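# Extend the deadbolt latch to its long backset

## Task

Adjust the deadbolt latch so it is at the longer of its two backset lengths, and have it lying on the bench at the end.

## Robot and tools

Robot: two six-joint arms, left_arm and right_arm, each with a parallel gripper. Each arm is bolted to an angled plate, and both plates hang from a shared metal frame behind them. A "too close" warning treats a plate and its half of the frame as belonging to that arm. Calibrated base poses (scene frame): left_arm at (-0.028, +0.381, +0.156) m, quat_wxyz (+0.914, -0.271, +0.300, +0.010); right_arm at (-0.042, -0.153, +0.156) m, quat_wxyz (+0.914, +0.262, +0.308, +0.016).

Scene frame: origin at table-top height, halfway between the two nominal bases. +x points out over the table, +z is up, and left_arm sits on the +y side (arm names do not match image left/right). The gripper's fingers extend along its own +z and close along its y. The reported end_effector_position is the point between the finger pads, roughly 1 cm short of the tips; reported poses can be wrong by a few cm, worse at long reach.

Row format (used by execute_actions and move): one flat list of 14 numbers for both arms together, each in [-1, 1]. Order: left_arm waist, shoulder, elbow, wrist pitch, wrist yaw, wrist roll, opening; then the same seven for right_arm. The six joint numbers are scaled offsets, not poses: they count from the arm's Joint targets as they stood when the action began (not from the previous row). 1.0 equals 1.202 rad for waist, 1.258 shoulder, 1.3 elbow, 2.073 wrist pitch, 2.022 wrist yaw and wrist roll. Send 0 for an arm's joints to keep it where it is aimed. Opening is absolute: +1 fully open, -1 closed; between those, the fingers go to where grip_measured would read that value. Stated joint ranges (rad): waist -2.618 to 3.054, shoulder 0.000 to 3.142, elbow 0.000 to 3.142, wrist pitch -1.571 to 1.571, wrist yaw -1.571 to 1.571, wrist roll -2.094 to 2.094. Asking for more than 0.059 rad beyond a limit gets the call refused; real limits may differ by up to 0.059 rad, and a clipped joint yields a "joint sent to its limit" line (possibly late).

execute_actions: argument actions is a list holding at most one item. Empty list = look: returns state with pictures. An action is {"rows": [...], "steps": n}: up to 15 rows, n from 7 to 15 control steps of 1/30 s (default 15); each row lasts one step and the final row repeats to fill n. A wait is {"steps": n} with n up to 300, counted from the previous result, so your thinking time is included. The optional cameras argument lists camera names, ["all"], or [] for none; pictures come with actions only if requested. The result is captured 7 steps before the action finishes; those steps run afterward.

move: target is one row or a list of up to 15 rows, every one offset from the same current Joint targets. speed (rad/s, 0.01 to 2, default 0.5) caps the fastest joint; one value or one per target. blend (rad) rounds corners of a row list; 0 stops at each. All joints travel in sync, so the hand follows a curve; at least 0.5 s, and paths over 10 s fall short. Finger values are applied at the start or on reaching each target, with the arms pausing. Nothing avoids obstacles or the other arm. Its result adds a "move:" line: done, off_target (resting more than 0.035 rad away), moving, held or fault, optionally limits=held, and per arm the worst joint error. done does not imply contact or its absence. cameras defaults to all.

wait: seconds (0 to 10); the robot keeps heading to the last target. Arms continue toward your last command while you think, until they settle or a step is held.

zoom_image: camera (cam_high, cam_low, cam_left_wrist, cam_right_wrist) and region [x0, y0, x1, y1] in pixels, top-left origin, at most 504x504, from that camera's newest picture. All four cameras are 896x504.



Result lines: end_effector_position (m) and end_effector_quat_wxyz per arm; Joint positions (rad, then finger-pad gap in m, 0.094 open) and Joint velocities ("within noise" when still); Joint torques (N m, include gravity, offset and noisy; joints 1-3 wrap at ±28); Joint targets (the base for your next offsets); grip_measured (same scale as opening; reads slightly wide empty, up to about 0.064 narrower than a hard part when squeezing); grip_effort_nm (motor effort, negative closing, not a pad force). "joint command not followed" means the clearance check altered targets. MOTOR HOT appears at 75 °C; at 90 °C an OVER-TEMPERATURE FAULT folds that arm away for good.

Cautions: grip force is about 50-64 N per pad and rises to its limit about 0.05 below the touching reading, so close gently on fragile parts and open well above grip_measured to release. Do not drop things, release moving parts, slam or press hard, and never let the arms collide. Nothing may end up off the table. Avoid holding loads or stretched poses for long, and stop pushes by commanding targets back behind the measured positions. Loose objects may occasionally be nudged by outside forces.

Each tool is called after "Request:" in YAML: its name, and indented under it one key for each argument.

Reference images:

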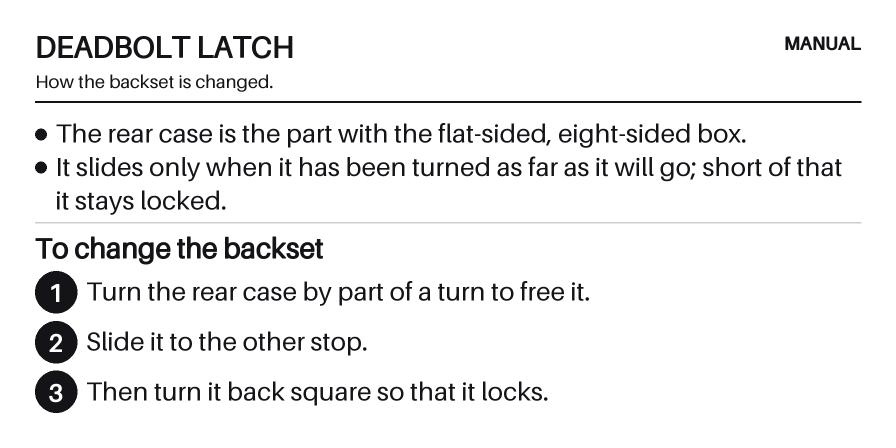

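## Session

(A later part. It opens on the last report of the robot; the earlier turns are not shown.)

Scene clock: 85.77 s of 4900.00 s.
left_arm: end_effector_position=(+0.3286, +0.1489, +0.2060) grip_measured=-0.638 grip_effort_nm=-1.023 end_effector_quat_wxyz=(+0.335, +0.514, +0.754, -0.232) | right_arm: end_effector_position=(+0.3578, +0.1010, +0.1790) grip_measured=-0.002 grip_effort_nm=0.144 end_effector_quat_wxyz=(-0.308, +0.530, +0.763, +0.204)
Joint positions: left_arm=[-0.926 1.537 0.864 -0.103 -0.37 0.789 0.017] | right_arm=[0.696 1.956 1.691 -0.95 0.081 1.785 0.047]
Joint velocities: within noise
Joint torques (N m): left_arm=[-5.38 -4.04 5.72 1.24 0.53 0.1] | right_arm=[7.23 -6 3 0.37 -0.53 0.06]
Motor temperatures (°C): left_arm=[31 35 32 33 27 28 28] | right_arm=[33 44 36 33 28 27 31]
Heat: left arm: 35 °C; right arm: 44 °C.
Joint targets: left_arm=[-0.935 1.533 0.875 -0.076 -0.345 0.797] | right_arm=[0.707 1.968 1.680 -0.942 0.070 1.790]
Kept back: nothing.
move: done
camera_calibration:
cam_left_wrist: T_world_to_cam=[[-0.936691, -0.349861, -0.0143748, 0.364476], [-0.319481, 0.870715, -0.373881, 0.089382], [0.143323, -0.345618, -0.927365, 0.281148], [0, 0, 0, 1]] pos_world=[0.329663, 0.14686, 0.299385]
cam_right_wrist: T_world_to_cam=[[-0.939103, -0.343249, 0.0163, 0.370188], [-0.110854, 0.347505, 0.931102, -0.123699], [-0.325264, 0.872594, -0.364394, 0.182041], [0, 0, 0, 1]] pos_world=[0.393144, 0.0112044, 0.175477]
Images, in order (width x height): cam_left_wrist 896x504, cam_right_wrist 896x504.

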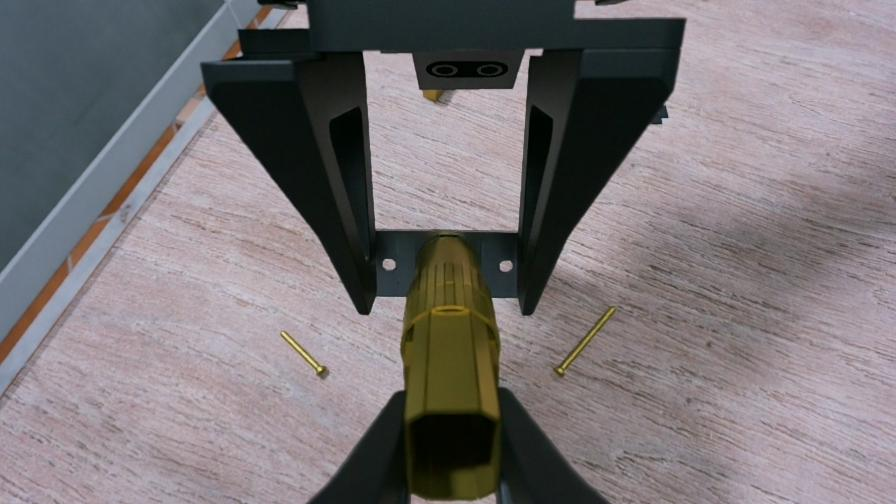

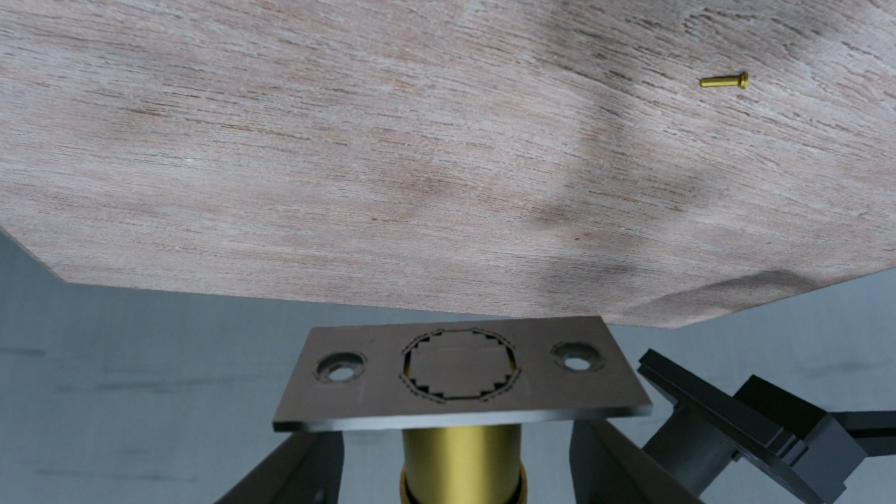

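Request:
execute_actions:
  actions:
    - {"rows":[[0,0,0,0,0,0,-0.85,0,0,0,0,0,0,-0.1],[0,0,0,0,0,0,-0.85,0,0,0,0,0,0,-0.2],[0,0,0,0,0,0,-0.85,0,0,0,0,0,0,-0.28],[0,0,0,0,0,0,-0.85,0,0,0,0,0,0,-0.35],[0,0,0,0,0,0,-0.85,0,0,0,0,0,0,-0.4],[0,0,0,0,0,0,-0.85,0,0,0,0,0,0,-0.44],[0,0,0,0,0,0,-0.85,0,0,0,0,0,0,-0.48],[0,0,0,0,0,0,-0.85,0,0,0,0,0,0,-0.51],[0,0,0,0,0,0,-0.85,0,0,0,0,0,0,-0.54],[0,0,0,0,0,0,-0.85,0,0,0,0,0,0,-0.57],[0,0,0,0,0,0,-0.85,0,0,0,0,0,0,-0.6],[0,0,0,0,0,0,-0.85,0,0,0,0,0,0,-0.65],[0,0,0,0,0,0,-0.85,0,0,0,0,0,0,-0.7],[0,0,0,0,0,0,-0.85,0,0,0,0,0,0,-0.75],[0,0,0,0,0,0,-0.85,0,0,0,0,0,0,-0.8]],"steps":15}

Request:
wait:
  seconds: 0.5
  cameras: ["cam_left_wrist","cam_right_wrist"]

Scene clock: 86.67 s of 4900.00 s.
left_arm: end_effector_position=(+0.3294, +0.1492, +0.2060) grip_measured=-0.638 grip_effort_nm=-1.023 end_effector_quat_wxyz=(+0.336, +0.513, +0.755, -0.231) | right_arm: end_effector_position=(+0.3578, +0.1010, +0.1790) grip_measured=-0.487 grip_effort_nm=-0.261 end_effector_quat_wxyz=(-0.308, +0.530, +0.763, +0.204)
Joint positions: left_arm=[-0.926 1.537 0.864 -0.101 -0.373 0.789 0.017] | right_arm=[0.696 1.956 1.691 -0.95 0.081 1.785 0.024]
Joint velocities: left_arm=[within noise] | right_arm=[-0.002 -0.007 -0.017 -0.022 0.007 0.037 -0.038]
Joint torques (N m): left_arm=[-5.31 -4.04 5.71 1.25 0.62 0.08] | right_arm=[7.25 -5.97 2.99 0.36 -0.53 0.06]
Motor temperatures (°C): left_arm=[31 35 32 33 27 28 28] | right_arm=[33 44 36 33 28 27 31]
Heat: left arm: 35 °C; right arm: 44 °C.
Joint targets: left_arm=[-0.935 1.533 0.875 -0.075 -0.345 0.797] | right_arm=[0.707 1.968 1.680 -0.941 0.070 1.790]
Steps of this call (1-19: nothing new was sent; 20-27: this action's first 8). Readings (joint positions of left_arm | right_arm):
20: [-0.926 1.537 0.864 -0.103 -0.370 0.789] | [0.696 1.956 1.691 -0.950 0.081 1.785]
21: [-0.926 1.537 0.864 -0.103 -0.370 0.789] | [0.696 1.956 1.691 -0.950 0.081 1.785]
23: [-0.926 1.537 0.864 -0.103 -0.370 0.789] | [0.696 1.956 1.691 -0.950 0.081 1.785]
27: the state above

Scene clock: 87.40 s of 4900.00 s.
left_arm: end_effector_position=(+0.3295, +0.1492, +0.2060) grip_measured=-0.638 grip_effort_nm=-1.018 end_effector_quat_wxyz=(+0.336, +0.514, +0.755, -0.231) | right_arm: end_effector_position=(+0.3578, +0.1010, +0.1790) grip_measured=-0.531 grip_effort_nm=-0.984 end_effector_quat_wxyz=(-0.308, +0.530, +0.763, +0.204)
Joint positions: left_arm=[-0.926 1.537 0.864 -0.1 -0.373 0.79 0.017] | right_arm=[0.696 1.956 1.691 -0.95 0.081 1.785 0.022]
Joint velocities: within noise
Joint torques (N m): left_arm=[-5.52 -4 5.78 1.24 0.59 0.1] | right_arm=[7.24 -6 2.97 0.36 -0.53 0.05]
Motor temperatures (°C): left_arm=[31 35 32 33 27 28 28] | right_arm=[33 44 36 33 28 27 31]
Heat: left arm: 35 °C; right arm: 44 °C.
Joint targets: left_arm=[-0.935 1.533 0.875 -0.075 -0.345 0.797] | right_arm=[0.707 1.968 1.680 -0.941 0.070 1.790]
Steps of this call (1-7: your previous action's last 7; 8-15: toward your last target; 16-22: nothing new was sent). Readings (joint positions of left_arm | right_arm):
1: [-0.926 1.537 0.864 -0.100 -0.373 0.789] | [0.696 1.956 1.691 -0.950 0.081 1.785]
2: [-0.926 1.537 0.864 -0.100 -0.373 0.789] | [0.696 1.956 1.691 -0.950 0.081 1.785]
4: [-0.926 1.537 0.864 -0.100 -0.373 0.789] | [0.696 1.956 1.691 -0.950 0.081 1.785]
8: [-0.926 1.537 0.864 -0.100 -0.373 0.790] | [0.696 1.956 1.691 -0.950 0.081 1.785]
22: the state above
All arms were judged still, so your last target was given up. Each gripper or tool keeps its last command.
camera_calibration:
cam_left_wrist: T_world_to_cam=[[-0.935413, -0.353143, -0.017075, 0.366046], [-0.321673, 0.870109, -0.373413, 0.0901449], [0.146725, -0.343803, -0.927508, 0.279806], [0, 0, 0, 1]] pos_world=[0.330347, 0.147029, 0.299434]
cam_right_wrist: T_world_to_cam=[[-0.939103, -0.343249, 0.0163, 0.370188], [-0.110854, 0.347505, 0.931102, -0.123699], [-0.325264, 0.872594, -0.364394, 0.182041], [0, 0, 0, 1]] pos_world=[0.393144, 0.0112044, 0.175477]
Images, in order (width x height): cam_left_wrist 896x504, cam_right_wrist 896x504.

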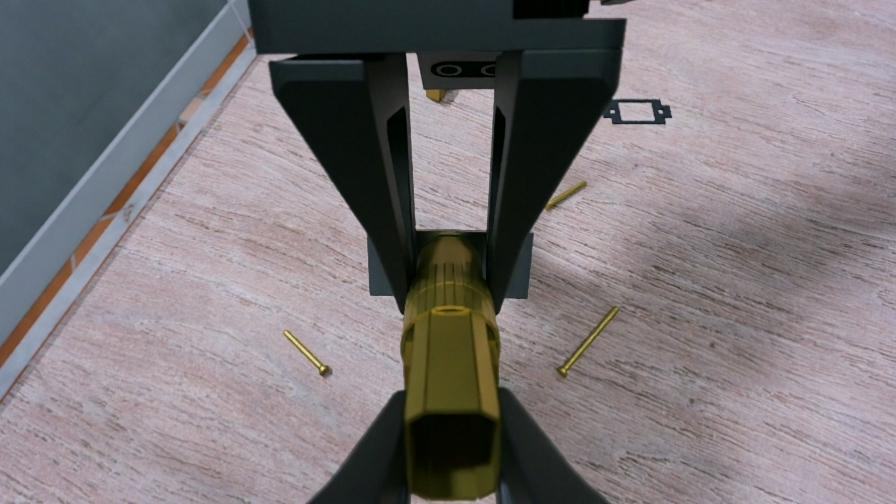

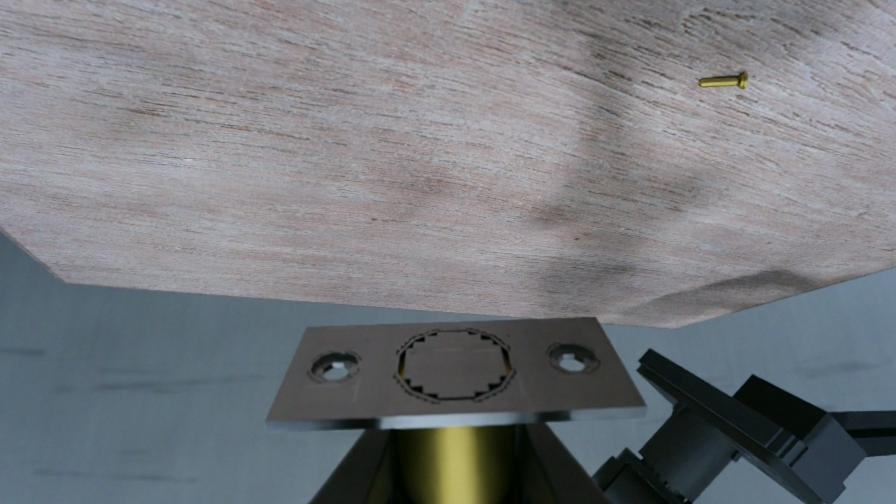

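Request:
move:
  target: [0,0,0,0,0,0.07,-0.85,0,0,0,0,0,0,-0.8]
  speed: 0.3
  cameras: ["cam_left_wrist","cam_right_wrist"]

Scene clock: 88.67 s of 4900.00 s.
left_arm: end_effector_position=(+0.3319, +0.1498, +0.2064) grip_measured=-0.638 grip_effort_nm=-1.018 end_effector_quat_wxyz=(+0.350, +0.550, +0.729, -0.209) | right_arm: end_effector_position=(+0.3603, +0.1020, +0.1791) grip_measured=-0.532 grip_effort_nm=-0.989 end_effector_quat_wxyz=(-0.306, +0.532, +0.762, +0.208)
Joint positions: left_arm=[-0.926 1.537 0.864 -0.092 -0.38 0.896 0.017] | right_arm=[0.696 1.956 1.691 -0.939 0.084 1.785 0.022]
Joint velocities: within noise
Joint torques (N m): left_arm=[-5.45 -4 5.74 1.16 0.68 0.51] | right_arm=[7.24 -6.01 3 0.27 -0.57 0.06]
Motor temperatures (°C): left_arm=[31 35 32 33 27 28 28] | right_arm=[33 44 36 33 28 27 31]
Heat: left arm: 35 °C; right arm: 44 °C.
Joint targets: left_arm=[-0.935 1.533 0.875 -0.075 -0.345 0.938] | right_arm=[0.707 1.968 1.680 -0.942 0.070 1.790]
Kept back: nothing.
move: off_target (left_arm); left_arm: the wrist roll is farthest, 0.043 rad from its target
camera_calibration:
cam_left_wrist: T_world_to_cam=[[-0.950438, -0.294182, -0.10062, 0.381842], [-0.239088, 0.898424, -0.368337, 0.057879], [0.198757, -0.326025, -0.924231, 0.259415], [0, 0, 0, 1]] pos_world=[0.325194, 0.144907, 0.299499]
cam_right_wrist: T_world_to_cam=[[-0.941946, -0.335644, 0.00899265, 0.37442], [-0.114435, 0.346097, 0.931194, -0.122447], [-0.315662, 0.876105, -0.364414, 0.178138], [0, 0, 0, 1]] pos_world=[0.394902, 0.0119821, 0.175571]
Images, in order (width x height): cam_left_wrist 896x504, cam_right_wrist 896x504.

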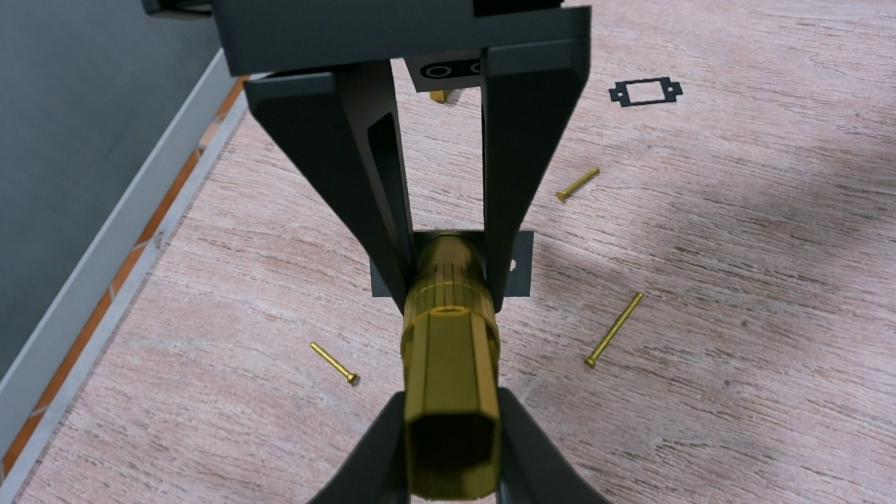

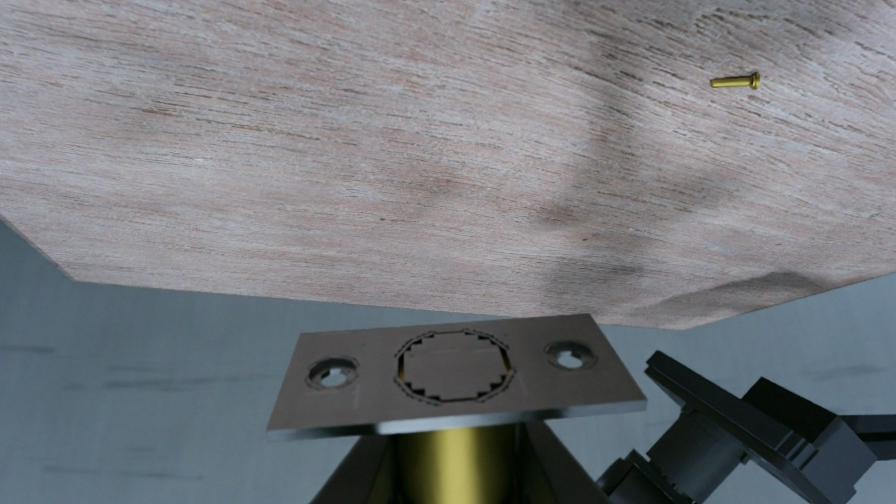

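Request:
move:
  target: [0.0151,0.0327,0.0008,0.0225,0.007,0.01,-0.85,0,0,0,0,0,0,-0.8]
  speed: 0.1
  cameras: ["cam_left_wrist","cam_right_wrist"]

Scene clock: 89.90 s of 4900.00 s.
left_arm: end_effector_position=(+0.3356, +0.1461, +0.2012) grip_measured=-0.638 grip_effort_nm=-1.018 end_effector_quat_wxyz=(+0.355, +0.553, +0.726, -0.205) | right_arm: end_effector_position=(+0.3642, +0.0984, +0.1745) grip_measured=-0.532 grip_effort_nm=-0.984 end_effector_quat_wxyz=(-0.293, +0.538, +0.763, +0.204)
Joint positions: left_arm=[-0.911 1.56 0.864 -0.057 -0.371 0.921 0.017] | right_arm=[0.691 1.956 1.691 -0.934 0.11 1.785 0.022]
Joint velocities: within noise
Joint torques (N m): left_arm=[-5.42 -2.67 5.81 1.28 0.75 0.45] | right_arm=[7.6 -6.04 3 0.22 -0.85 0.06]
Motor temperatures (°C): left_arm=[31 35 32 33 27 28 28] | right_arm=[34 44 36 33 28 27 31]
Heat: left arm: 35 °C; right arm: 44 °C.
Joint targets: left_arm=[-0.917 1.574 0.876 -0.029 -0.331 0.958] | right_arm=[0.707 1.968 1.680 -0.942 0.070 1.790]
Kept back: nothing.
move: off_target (left_arm, right_arm); left_arm: the wrist yaw is farthest, 0.040 rad from its target; right_arm: the wrist yaw is farthest, 0.040 rad from its target
camera_calibration:
cam_left_wrist: T_world_to_cam=[[-0.94992, -0.291025, -0.11383, 0.385831], [-0.231082, 0.899397, -0.37106, 0.0578962], [0.210367, -0.326173, -0.921606, 0.248222], [0, 0, 0, 1]] pos_world=[0.32767, 0.141178, 0.294165]
cam_right_wrist: T_world_to_cam=[[-0.945439, -0.325764, 0.0047308, 0.378022], [-0.12263, 0.369278, 0.921192, -0.114009], [-0.301838, 0.870351, -0.389079, 0.180674], [0, 0, 0, 1]] pos_world=[0.39795, 0.00799758, 0.173532]
Images, in order (width x height): cam_left_wrist 896x504, cam_right_wrist 896x504.

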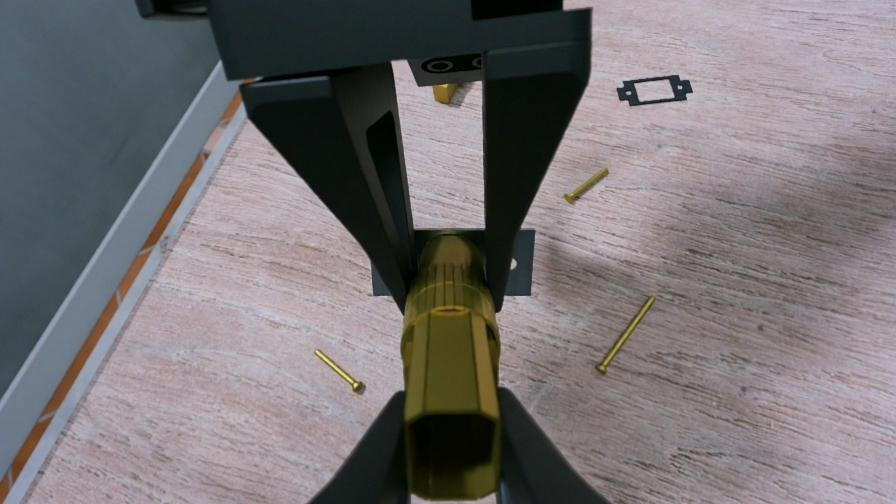

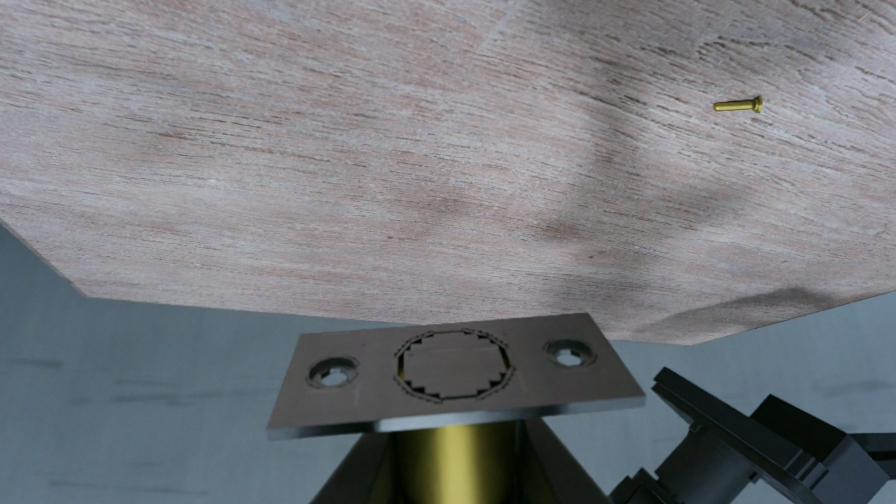

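Request:
move:
  target: [-0.0151,-0.0327,-0.0008,-0.0225,-0.007,-0.25,-0.85,0,0,0,0,0,0,-0.8]
  speed: 0.3
  cameras: ["cam_left_wrist","cam_right_wrist"]

Scene clock: 92.43 s of 4900.00 s.
left_arm: end_effector_position=(+0.3288, +0.1460, +0.1986) grip_measured=-0.638 grip_effort_nm=-1.023 end_effector_quat_wxyz=(+0.293, +0.398, +0.824, -0.278) | right_arm: end_effector_position=(+0.3581, +0.0958, +0.1743) grip_measured=-0.546 grip_effort_nm=-0.989 end_effector_quat_wxyz=(-0.300, +0.533, +0.767, +0.194)
Joint positions: left_arm=[-0.912 1.56 0.864 -0.087 -0.363 0.498 0.017] | right_arm=[0.691 1.956 1.691 -0.961 0.105 1.786 0.021]
Joint velocities: within noise
Joint torques (N m): left_arm=[-6.75 -6.19 5.72 1.11 0.49 -0.58] | right_arm=[7.58 -6.01 2.96 0.45 -0.79 0.05]
Motor temperatures (°C): left_arm=[31 35 32 33 27 28 28] | right_arm=[34 44 36 33 28 27 31]
Heat: left arm: 35 °C; right arm: 44 °C.
Joint targets: left_arm=[-0.936 1.533 0.875 -0.075 -0.345 0.453] | right_arm=[0.707 1.968 1.680 -0.942 0.070 1.790]
Kept back: nothing.
move: off_target (left_arm); left_arm: the wrist roll is farthest, 0.045 rad from its target
camera_calibration:
cam_left_wrist: T_world_to_cam=[[-0.830297, -0.517784, 0.20617, 0.309222], [-0.556986, 0.758121, -0.339143, 0.176835], [0.0193006, -0.396424, -0.917865, 0.31961], [0, 0, 0, 1]] pos_world=[0.349072, 0.152749, 0.289579]
cam_right_wrist: T_world_to_cam=[[-0.938615, -0.344166, 0.0234948, 0.367415], [-0.113752, 0.373084, 0.920798, -0.117054], [-0.325673, 0.861602, -0.389332, 0.19046], [0, 0, 0, 1]] pos_world=[0.393574, 0.00602251, 0.173303]
Images, in order (width x height): cam_left_wrist 896x504, cam_right_wrist 896x504.

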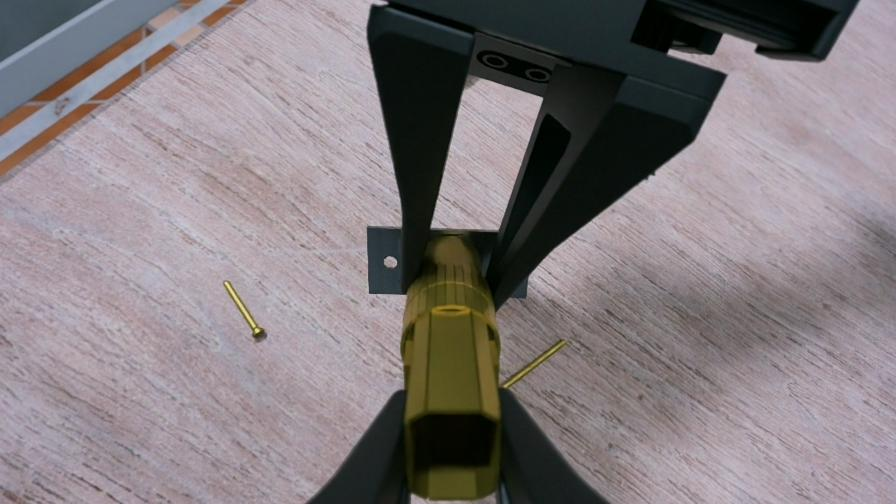

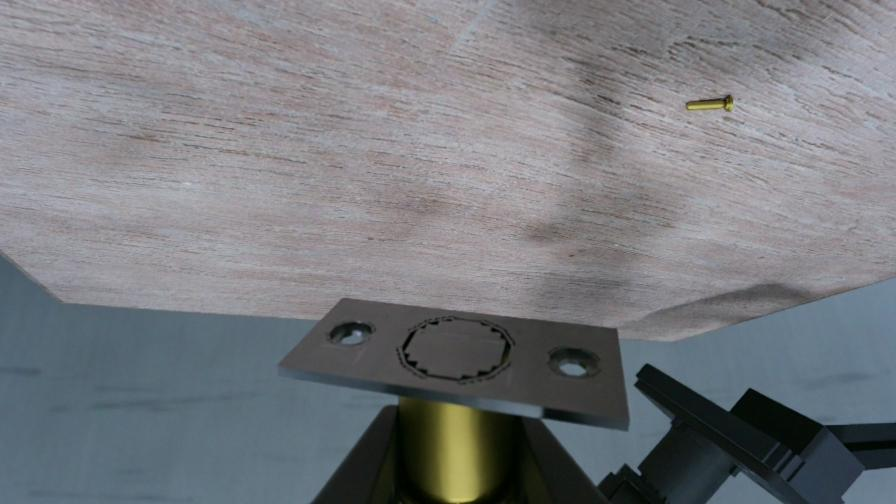

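Request:
move:
  target: [-0.02,-0.0302,-0.001,-0.0265,-0.005,0.03,-1,0,0,0,0,0,0,-1]
  speed: 0.1
  cameras: ["cam_left_wrist","cam_right_wrist"]

Request:
zoom_image:
  camera: "cam_left_wrist"
  region: [350, 200, 550, 400]

Scene clock: 94.63 s of 4900.00 s.
left_arm: end_effector_position=(+0.3266, +0.1518, +0.2055) grip_measured=-0.638 grip_effort_nm=-1.018 end_effector_quat_wxyz=(+0.294, +0.407, +0.820, -0.274) | right_arm: end_effector_position=(+0.3559, +0.1012, +0.1798) grip_measured=-0.546 grip_effort_nm=-0.984 end_effector_quat_wxyz=(-0.318, +0.529, +0.760, +0.204)
Joint positions: left_arm=[-0.928 1.529 0.864 -0.124 -0.377 0.505 0.017] | right_arm=[0.691 1.956 1.691 -0.955 0.061 1.786 0.021]
Joint velocities: within noise
Joint torques (N m): left_arm=[-7.38 -6.6 5.55 0.93 0.55 0.1] | right_arm=[7.57 -6.01 2.99 0.41 -0.32 0.04]
Motor temperatures (°C): left_arm=[32 35 32 33 27 28 28] | right_arm=[34 44 36 33 29 27 31]
Heat: left arm: 35 °C; right arm: 44 °C.
Joint targets: left_arm=[-0.959 1.495 0.874 -0.130 -0.355 0.513] | right_arm=[0.707 1.968 1.680 -0.942 0.070 1.791]
Kept back: nothing.
move: done
camera_calibration:
cam_left_wrist: T_world_to_cam=[[-0.839492, -0.508728, 0.190918, 0.313748], [-0.542739, 0.768086, -0.339822, 0.167581], [0.0262353, -0.388896, -0.920908, 0.325482], [0, 0, 0, 1]] pos_world=[0.345802, 0.157474, 0.296787]
cam_right_wrist: T_world_to_cam=[[-0.937906, -0.34578, 0.0277185, 0.366202], [-0.0960435, 0.33563, 0.937085, -0.129809], [-0.333329, 0.876235, -0.347999, 0.181022], [0, 0, 0, 1]] pos_world=[0.391335, 0.0115756, 0.174487]
Images, in order (width x height): cam_left_wrist 896x504, cam_right_wrist 896x504.

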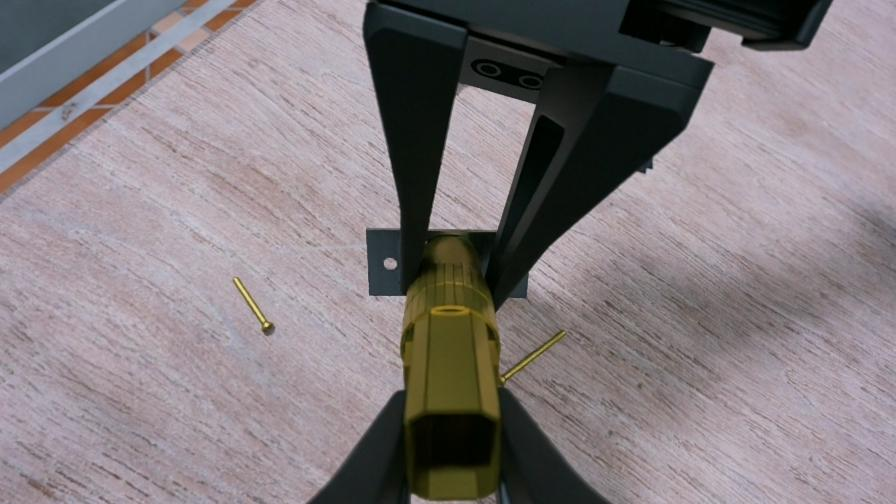

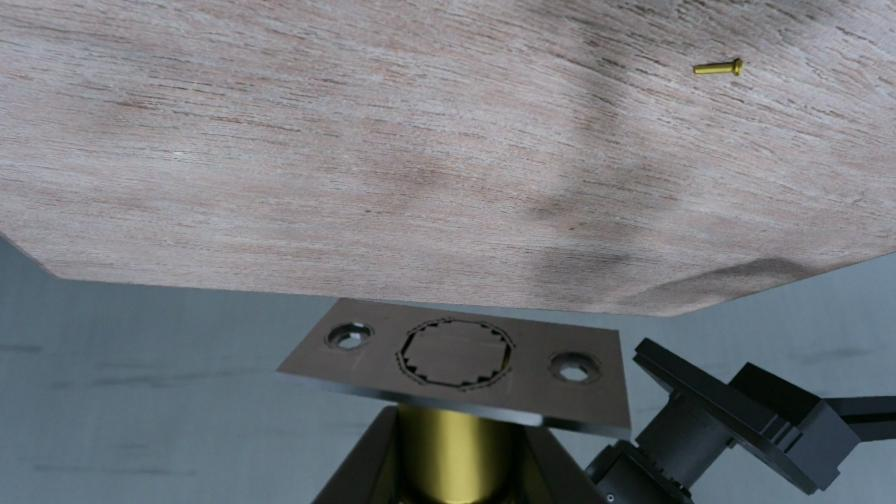

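Scaled by 2.520 from the camera's 896x504 image, which has a finer 1280x720 frame.

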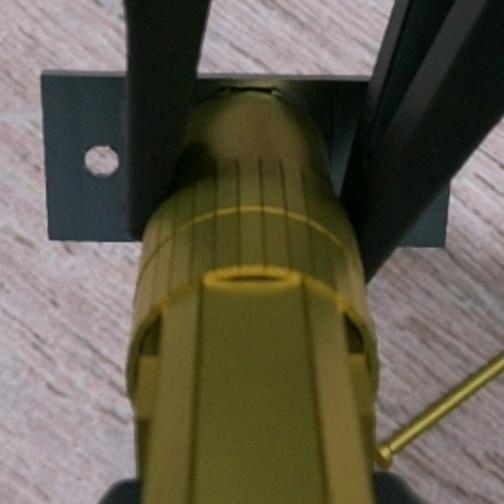

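Request:
move:
  target: [-0.025,-0.04,-0.001,-0.03,-0.005,0,-1,-0.0333,0,0,-0.0145,0.03,0,-1]
  speed: 0.1
  cameras: ["cam_left_wrist","cam_right_wrist"]

Request:
zoom_image:
  camera: "cam_left_wrist"
  region: [350, 200, 550, 400]

Scene clock: 97.63 s of 4900.00 s.
left_arm: end_effector_position=(+0.3235, +0.1575, +0.2132) grip_measured=-0.638 grip_effort_nm=-1.018 end_effector_quat_wxyz=(+0.295, +0.413, +0.818, -0.271) | right_arm: end_effector_position=(+0.3532, +0.1056, +0.1850) grip_measured=-0.547 grip_effort_nm=-0.989 end_effector_quat_wxyz=(-0.335, +0.524, +0.754, +0.212)
Joint positions: left_arm=[-0.947 1.497 0.864 -0.163 -0.393 0.503 0.017] | right_arm=[0.691 1.956 1.691 -0.953 0.019 1.786 0.021]
Joint velocities: within noise
Joint torques (N m): left_arm=[-8.21 -7.87 5.53 0.72 0.6 0.11] | right_arm=[4.64 -6.01 2.97 0.09 0.8 0.04]
Motor temperatures (°C): left_arm=[32 35 32 33 27 28 28] | right_arm=[34 43 36 33 28 27 31]
Heat: left arm: 35 °C; right arm: 43 °C.
Joint targets: left_arm=[-0.990 1.445 0.873 -0.192 -0.365 0.514] | right_arm=[0.667 1.968 1.680 -0.972 0.131 1.791]
Kept back: nothing.
move: off_target (left_arm, right_arm); left_arm: the shoulder is farthest, 0.053 rad from its target; right_arm: the wrist yaw is farthest, 0.111 rad from its target
camera_calibration:
cam_left_wrist: T_world_to_cam=[[-0.845687, -0.502463, 0.179843, 0.315951], [-0.532773, 0.775243, -0.339339, 0.159652], [0.0310829, -0.38279, -0.923312, 0.332895], [0, 0, 0, 1]] pos_world=[0.341907, 0.162413, 0.30472]
cam_right_wrist: T_world_to_cam=[[-0.936135, -0.350098, 0.0328915, 0.363995], [-0.0791533, 0.300935, 0.950354, -0.141221], [-0.342615, 0.887057, -0.309427, 0.173061], [0, 0, 0, 1]] pos_world=[0.388864, 0.0164176, 0.175787]
Images, in order (width x height): cam_left_wrist 896x504, cam_right_wrist 896x504.

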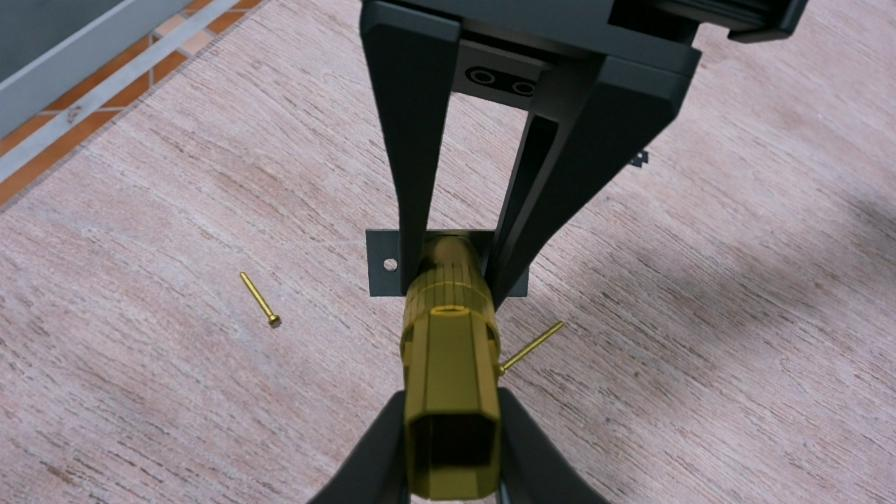

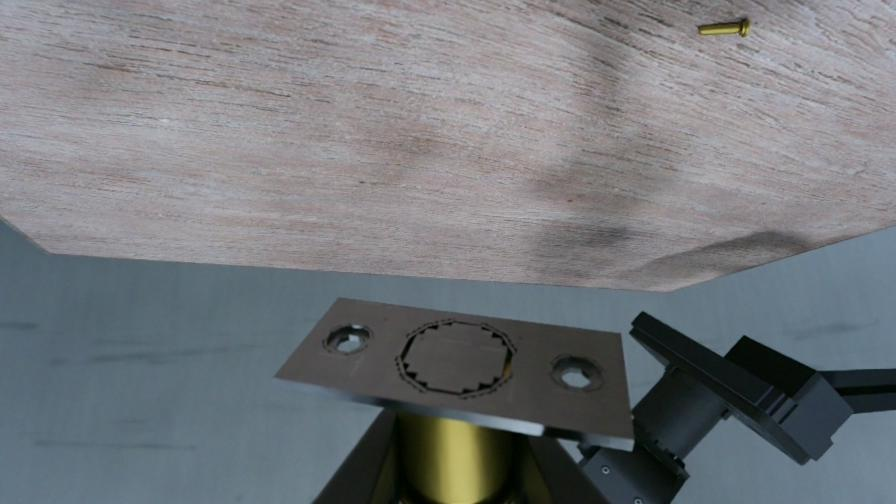

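Scaled by 2.520 from the camera's 896x504 image, which has a finer 1280x720 frame.

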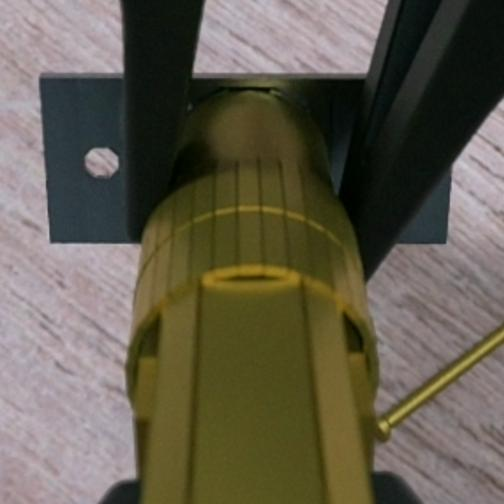

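Request:
move:
  target: [0.033,0.0413,0.001,0.025,-0.004,0,-1,0.0275,0,0,0.013,-0.05,0,-0.7]
  speed: 0.15
  cameras: []

Request:
execute_actions:
  actions:
    - {"rows":[[0,0,0,0,0,0,-1,0,0,0,0,0,0,-0.5],[0,0,0,0,0,0,-1,0,0,0,0,0,0,-0.4],[0,0,0,0,0,0,-1,0,0,0,0,0,0,-0.25],[0,0,0,0,0,0,-1,0,0,0,0,0,0,-0.1],[0,0,0,0,0,0,-1,0,0,0,0,0,0,0.1],[0,0,0,0,0,0,-1,0,0,0,0,0,0,0.3],[0,0,0,0,0,0,-1,0,0,0,0,0,0,0.5],[0,0,0,0,0,0,-1,0,0,0,0,0,0,0.6]],"steps":15}

Request:
wait:
  seconds: 0.6
  cameras: ["cam_left_wrist","cam_right_wrist"]

Scene clock: 101.13 s of 4900.00 s.
left_arm: end_effector_position=(+0.3250, +0.1580, +0.2130) grip_measured=-0.638 grip_effort_nm=-1.028 end_effector_quat_wxyz=(+0.297, +0.410, +0.819, -0.270) | right_arm: end_effector_position=(+0.3540, +0.1075, +0.1865) grip_measured=-0.547 grip_effort_nm=-0.984 end_effector_quat_wxyz=(-0.338, +0.523, +0.751, +0.217)
Joint positions: left_arm=[-0.945 1.497 0.864 -0.158 -0.395 0.503 0.017] | right_arm=[0.691 1.956 1.691 -0.946 0.009 1.786 0.021]
Joint velocities: within noise
Joint torques (N m): left_arm=[-4.92 -3.41 5.64 1.18 0.51 0.11] | right_arm=[7.09 -6.01 2.97 0.29 -0.22 0.04]
Motor temperatures (°C): left_arm=[32 35 32 33 27 28 28] | right_arm=[33 43 36 32 29 27 31]
Heat: left arm: 35 °C; right arm: 43 °C.
Joint targets: left_arm=[-0.950 1.497 0.874 -0.141 -0.373 0.514] | right_arm=[0.700 1.968 1.680 -0.945 0.030 1.791]
Kept back: nothing.
move: done
No camera images: "cameras" was empty.

Scene clock: 101.40 s of 4900.00 s.
left_arm: end_effector_position=(+0.3250, +0.1580, +0.2130) grip_measured=-0.638 grip_effort_nm=-1.018 end_effector_quat_wxyz=(+0.297, +0.411, +0.819, -0.269) | right_arm: end_effector_position=(+0.3550, +0.1062, +0.1848) grip_measured=+0.520 grip_effort_nm=-0.125 end_effector_quat_wxyz=(-0.333, +0.525, +0.753, +0.215)
Joint positions: left_arm=[-0.945 1.497 0.864 -0.158 -0.395 0.505 0.017] | right_arm=[0.691 1.956 1.691 -0.946 0.022 1.786 0.071]
Joint velocities: left_arm=[within noise] | right_arm=[-0.007 0.002 -0.002 -0.022 0.066 0.066 0.173]
Joint torques (N m): left_arm=[-4.89 -3.45 5.76 1.16 0.51 0.12] | right_arm=[7.16 -5.98 2.99 0.28 -0.42 0.05]
Motor temperatures (°C): left_arm=[32 35 32 33 27 28 28] | right_arm=[33 43 36 32 28 27 31]
Heat: left arm: 35 °C; right arm: 43 °C.
Joint targets: left_arm=[-0.950 1.497 0.874 -0.141 -0.373 0.514] | right_arm=[0.700 1.968 1.680 -0.945 0.030 1.791]
Steps of this call (1-8: this action's first 8). Readings (joint positions of left_arm | right_arm):
1: [-0.945 1.497 0.864 -0.158 -0.395 0.503] | [0.691 1.956 1.691 -0.946 0.009 1.786]
2: [-0.945 1.497 0.864 -0.158 -0.395 0.504] | [0.691 1.956 1.691 -0.946 0.009 1.786]
4: [-0.945 1.497 0.864 -0.158 -0.395 0.505] | [0.691 1.956 1.691 -0.946 0.016 1.786]
8: the state above

Scene clock: 102.23 s of 4900.00 s.
left_arm: end_effector_position=(+0.3250, +0.1580, +0.2130) grip_measured=-0.638 grip_effort_nm=-1.018 end_effector_quat_wxyz=(+0.297, +0.411, +0.819, -0.269) | right_arm: end_effector_position=(+0.3553, +0.1058, +0.1843) grip_measured=+0.598 grip_effort_nm=0.144 end_effector_quat_wxyz=(-0.332, +0.526, +0.754, +0.214)
Joint positions: left_arm=[-0.945 1.497 0.864 -0.158 -0.395 0.505 0.017] | right_arm=[0.691 1.956 1.691 -0.946 0.025 1.786 0.075]
Joint velocities: within noise
Joint torques (N m): left_arm=[-4.83 -3.51 5.74 1.14 0.49 0.1] | right_arm=[7.1 -6.04 2.97 0.29 -0.39 0.04]
Motor temperatures (°C): left_arm=[32 35 32 33 27 28 28] | right_arm=[33 43 36 32 28 27 31]
Heat: left arm: 35 °C; right arm: 43 °C.
Joint targets: left_arm=[-0.950 1.497 0.874 -0.141 -0.373 0.514] | right_arm=[0.700 1.968 1.680 -0.945 0.030 1.791]
Steps of this call (1-7: your previous action's last 7; 8-15: toward your last target; 16-25: nothing new was sent). Readings (joint positions of left_arm | right_arm):
1: [-0.945 1.497 0.864 -0.158 -0.395 0.505] | [0.691 1.956 1.691 -0.946 0.023 1.786]
2: [-0.945 1.497 0.864 -0.158 -0.395 0.505] | [0.691 1.956 1.691 -0.946 0.023 1.786]
4: [-0.945 1.497 0.864 -0.158 -0.395 0.505] | [0.691 1.956 1.691 -0.946 0.024 1.786]
8: [-0.945 1.497 0.864 -0.158 -0.395 0.505] | [0.691 1.956 1.691 -0.946 0.025 1.786]
25: the state above
All arms were judged still, so your last target was given up. Each gripper or tool keeps its last command.
camera_calibration:
cam_left_wrist: T_world_to_cam=[[-0.843591, -0.506699, 0.177793, 0.317917], [-0.535856, 0.772866, -0.339908, 0.161452], [0.0348208, -0.382015, -0.9235, 0.331468], [0, 0, 0, 1]] pos_world=[0.343165, 0.162933, 0.304466]
cam_right_wrist: T_world_to_cam=[[-0.938535, -0.344091, 0.0274387, 0.367254], [-0.0836364, 0.303805, 0.949056, -0.138937], [-0.334898, 0.888428, -0.31391, 0.171344], [0, 0, 0, 1]] pos_world=[0.390443, 0.0163521, 0.175568]
Images, in order (width x height): cam_left_wrist 896x504, cam_right_wrist 896x504.

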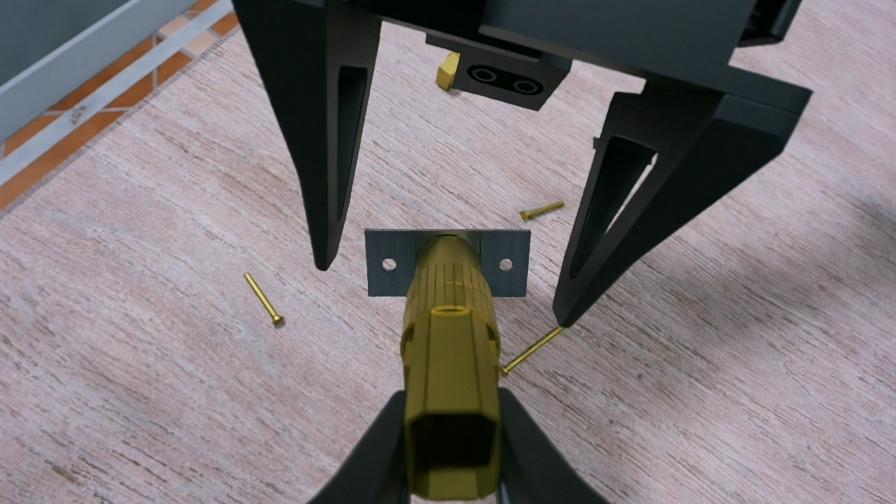

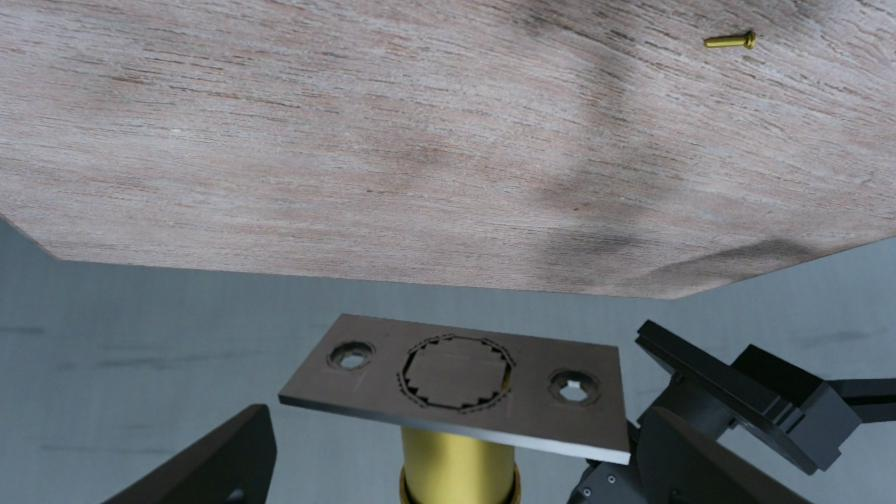

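Request:
move:
  target: [0,0,0,0,0,0.121,-0.85,0.006,0.002,0,0,0.0346,0,0.6]
  speed: 0.2
  cameras: ["cam_left_wrist","cam_right_wrist"]

Scene clock: 104.60 s of 4900.00 s.
left_arm: end_effector_position=(+0.3250, +0.1580, +0.2130) grip_measured=-0.638 grip_effort_nm=-1.018 end_effector_quat_wxyz=(+0.327, +0.508, +0.763, -0.231) | right_arm: end_effector_position=(+0.3606, +0.0987, +0.1759) grip_measured=+0.598 grip_effort_nm=0.144 end_effector_quat_wxyz=(-0.302, +0.535, +0.763, +0.202)
Joint positions: left_arm=[-0.945 1.497 0.864 -0.158 -0.395 0.749 0.017] | right_arm=[0.691 1.956 1.691 -0.946 0.094 1.786 0.075]
Joint velocities: within noise
Joint torques (N m): left_arm=[-4.97 -3.44 5.64 1.17 0.51 0.1] | right_arm=[7.62 -5.83 2.97 0.29 -0.35 0.03]
Motor temperatures (°C): left_arm=[32 35 32 33 27 28 28] | right_arm=[33 43 36 32 28 27 31]
Heat: left arm: 35 °C; right arm: 43 °C.
Joint targets: left_arm=[-0.950 1.497 0.874 -0.141 -0.373 0.758] | right_arm=[0.707 1.971 1.680 -0.945 0.100 1.791]
Kept back: nothing.
move: done
camera_calibration:
cam_left_wrist: T_world_to_cam=[[-0.93121, -0.364483, 0.0000497263, 0.361772], [-0.340026, 0.868676, -0.360256, 0.0870127], [0.131264, -0.33549, -0.932854, 0.29477], [0, 0, 0, 1]] pos_world=[0.32778, 0.155167, 0.306306]
cam_right_wrist: T_world_to_cam=[[-0.942274, -0.334453, 0.0161418, 0.372367], [-0.112028, 0.360319, 0.926078, -0.119623], [-0.315546, 0.870811, -0.376988, 0.182645], [0, 0, 0, 1]] pos_world=[0.395103, 0.00859276, 0.173624]
Images, in order (width x height): cam_left_wrist 896x504, cam_right_wrist 896x504.

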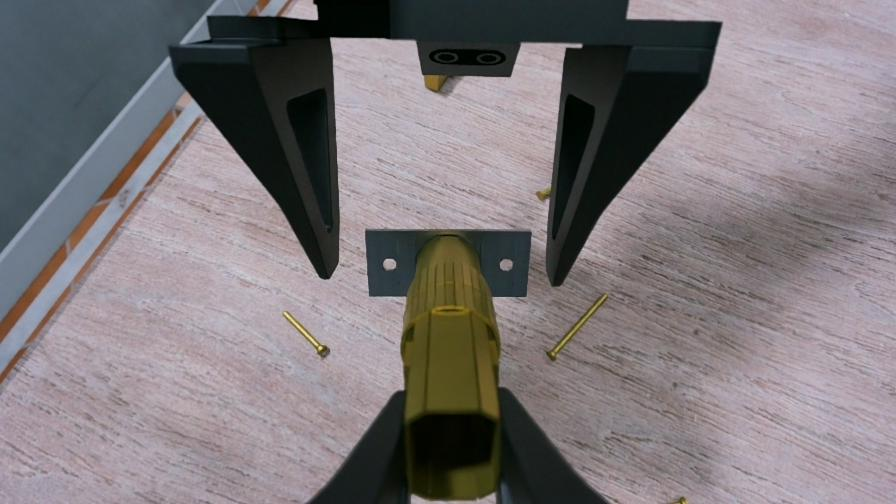

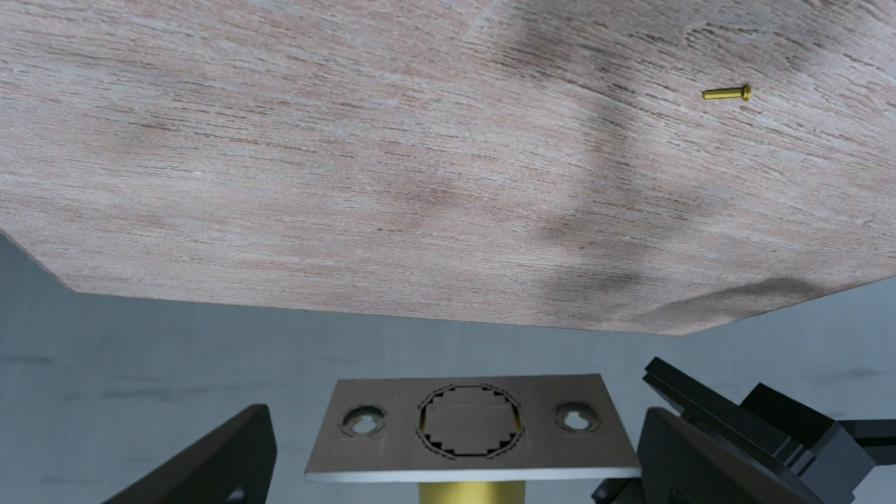

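Request:
move:
  target: [0,0,0,0,0,0,-0.85,-0.015,0.009,0,0,0,0,0.6]
  speed: 0.1
  cameras: []

Request:
execute_actions:
  actions:
    - {"rows":[[0,0,0,0,0,0,-0.85,0,0,0,0,0,0,0.55],[0,0,0,0,0,0,-0.85,0,0,0,0,0,0,0.5],[0,0,0,0,0,0,-0.85,0,0,0,0,0,0,0.45],[0,0,0,0,0,0,-0.85,0,0,0,0,0,0,0.4],[0,0,0,0,0,0,-0.85,0,0,0,0,0,0,0.37],[0,0,0,0,0,0,-0.85,0,0,0,0,0,0,0.34],[0,0,0,0,0,0,-0.85,0,0,0,0,0,0,0.31],[0,0,0,0,0,0,-0.85,0,0,0,0,0,0,0.29],[0,0,0,0,0,0,-0.85,0,0,0,0,0,0,0.27],[0,0,0,0,0,0,-0.85,0,0,0,0,0,0,0.25],[0,0,0,0,0,0,-0.85,0,0,0,0,0,0,0.23],[0,0,0,0,0,0,-0.85,0,0,0,0,0,0,0.2],[0,0,0,0,0,0,-0.85,0,0,0,0,0,0,0.17],[0,0,0,0,0,0,-0.85,0,0,0,0,0,0,0.13],[0,0,0,0,0,0,-0.85,0,0,0,0,0,0,0.08]],"steps":15}

Request:
wait:
  seconds: 0.6
  cameras: ["cam_left_wrist","cam_right_wrist"]

Scene clock: 106.53 s of 4900.00 s.
left_arm: end_effector_position=(+0.3250, +0.1580, +0.2130) grip_measured=-0.638 grip_effort_nm=-1.018 end_effector_quat_wxyz=(+0.328, +0.508, +0.762, -0.231) | right_arm: end_effector_position=(+0.3587, +0.0997, +0.1705) grip_measured=+0.598 grip_effort_nm=0.134 end_effector_quat_wxyz=(-0.304, +0.535, +0.764, +0.195)
Joint positions: left_arm=[-0.945 1.497 0.864 -0.158 -0.395 0.75 0.017] | right_arm=[0.685 1.968 1.691 -0.946 0.095 1.786 0.075]
Joint velocities: within noise
Joint torques (N m): left_arm=[-5 -3.38 5.6 1.14 0.54 0.11] | right_arm=[6.78 -5.93 2.93 0.27 -0.35 0.04]
Motor temperatures (°C): left_arm=[32 35 32 33 27 28 28] | right_arm=[33 43 36 32 28 27 31]
Heat: left arm: 35 °C; right arm: 43 °C.
Joint targets: left_arm=[-0.950 1.497 0.874 -0.141 -0.373 0.758] | right_arm=[0.689 1.982 1.680 -0.945 0.100 1.791]
Kept back: nothing.
move: done
No camera images: "cameras" was empty.

Scene clock: 106.80 s of 4900.00 s.
left_arm: end_effector_position=(+0.3250, +0.1580, +0.2130) grip_measured=-0.638 grip_effort_nm=-1.028 end_effector_quat_wxyz=(+0.328, +0.508, +0.762, -0.231) | right_arm: end_effector_position=(+0.3587, +0.0997, +0.1705) grip_measured=+0.306 grip_effort_nm=-0.007 end_effector_quat_wxyz=(-0.304, +0.535, +0.764, +0.195)
Joint positions: left_arm=[-0.945 1.497 0.864 -0.158 -0.395 0.75 0.017] | right_arm=[0.685 1.968 1.691 -0.946 0.095 1.786 0.061]
Joint velocities: left_arm=[within noise] | right_arm=[0.002 0.027 0.002 -0.022 -0.022 -0.066 -0.03]
Joint torques (N m): left_arm=[-4.9 -3.38 5.68 1.16 0.53 0.11] | right_arm=[6.76 -5.96 2.96 0.27 -0.35 0.04]
Motor temperatures (°C): left_arm=[32 35 32 33 27 28 28] | right_arm=[33 43 36 32 28 27 31]
Heat: left arm: 35 °C; right arm: 43 °C.
Joint targets: left_arm=[-0.950 1.497 0.874 -0.141 -0.373 0.758] | right_arm=[0.689 1.982 1.680 -0.945 0.100 1.791]
Steps of this call (1-8: this action's first 8). Readings (joint positions of left_arm | right_arm):
1: [-0.945 1.497 0.864 -0.158 -0.395 0.750] | [0.685 1.968 1.691 -0.946 0.095 1.786]
2: [-0.945 1.497 0.864 -0.158 -0.395 0.750] | [0.685 1.968 1.691 -0.946 0.095 1.786]
4: [-0.945 1.497 0.864 -0.158 -0.395 0.750] | [0.685 1.968 1.691 -0.946 0.095 1.786]
8: the state above

Scene clock: 107.63 s of 4900.00 s.
left_arm: end_effector_position=(+0.3251, +0.1582, +0.2128) grip_measured=-0.638 grip_effort_nm=-1.023 end_effector_quat_wxyz=(+0.327, +0.508, +0.763, -0.230) | right_arm: end_effector_position=(+0.3587, +0.0996, +0.1705) grip_measured=+0.180 grip_effort_nm=-0.984 end_effector_quat_wxyz=(-0.304, +0.535, +0.764, +0.195)
Joint positions: left_arm=[-0.945 1.497 0.864 -0.158 -0.397 0.75 0.017] | right_arm=[0.685 1.968 1.691 -0.946 0.095 1.786 0.055]
Joint velocities: within noise
Joint torques (N m): left_arm=[-4.86 -3.38 5.57 1.16 0.54 0.1] | right_arm=[6.78 -5.94 2.95 0.27 -0.36 0.04]
Motor temperatures (°C): left_arm=[32 35 32 33 27 28 28] | right_arm=[33 43 36 32 28 27 31]
Heat: left arm: 35 °C; right arm: 43 °C.
Joint targets: left_arm=[-0.950 1.497 0.874 -0.141 -0.373 0.758] | right_arm=[0.689 1.982 1.680 -0.945 0.100 1.791]
Steps of this call (1-7: your previous action's last 7; 8-15: toward your last target; 16-25: nothing new was sent). Readings (joint positions of left_arm | right_arm):
1: [-0.945 1.497 0.864 -0.158 -0.395 0.750] | [0.685 1.968 1.691 -0.946 0.095 1.786]
2: [-0.945 1.497 0.864 -0.158 -0.395 0.750] | [0.685 1.968 1.691 -0.946 0.095 1.786]
4: [-0.945 1.497 0.864 -0.158 -0.397 0.750] | [0.685 1.968 1.691 -0.946 0.095 1.786]
8: [-0.945 1.497 0.864 -0.158 -0.397 0.750] | [0.685 1.968 1.691 -0.946 0.095 1.786]
25: the state above
All arms were judged still, so your last target was given up. Each gripper or tool keeps its last command.
camera_calibration:
cam_left_wrist: T_world_to_cam=[[-0.931128, -0.364688, -0.00171969, 0.362397], [-0.339801, 0.869278, -0.359014, 0.0863672], [0.132423, -0.333704, -0.93333, 0.294107], [0, 0, 0, 1]] pos_world=[0.327839, 0.15523, 0.306129]
cam_right_wrist: T_world_to_cam=[[-0.940442, -0.338878, 0.0270359, 0.368915], [-0.106062, 0.368037, 0.923742, -0.11768], [-0.322986, 0.865858, -0.38206, 0.183206], [0, 0, 0, 1]] pos_world=[0.393635, 0.00969725, 0.168728]
Images, in order (width x height): cam_left_wrist 896x504, cam_right_wrist 896x504.

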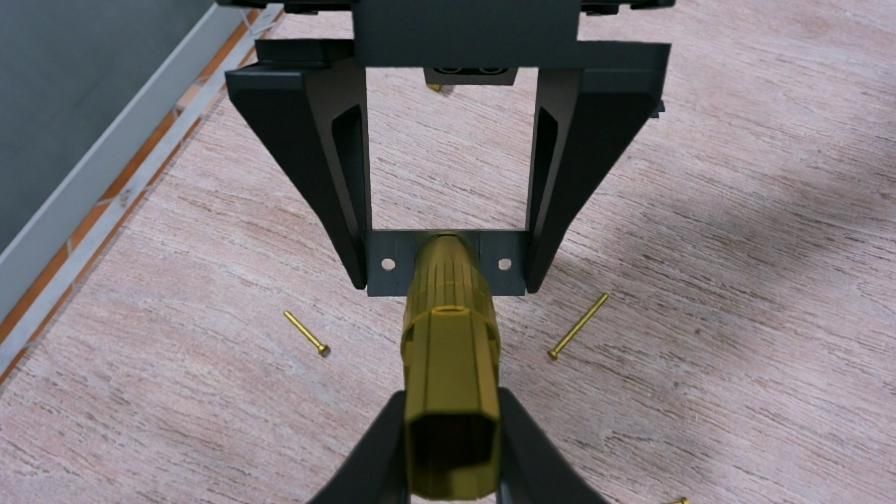

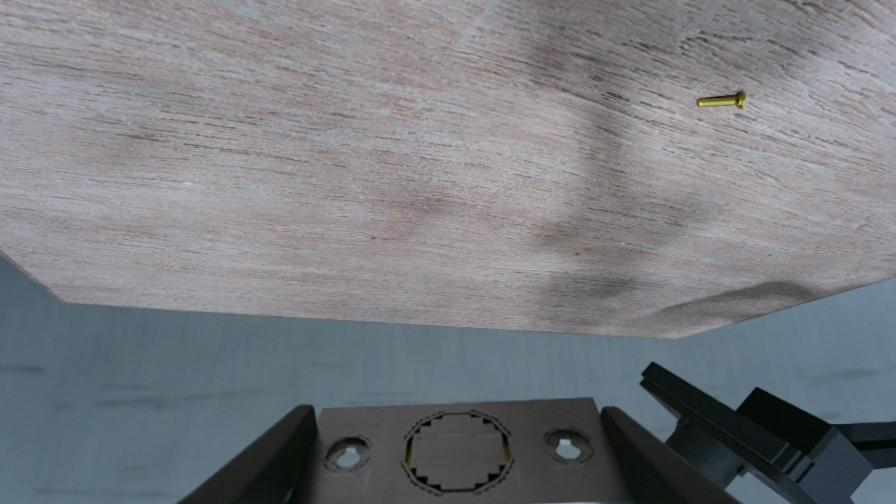

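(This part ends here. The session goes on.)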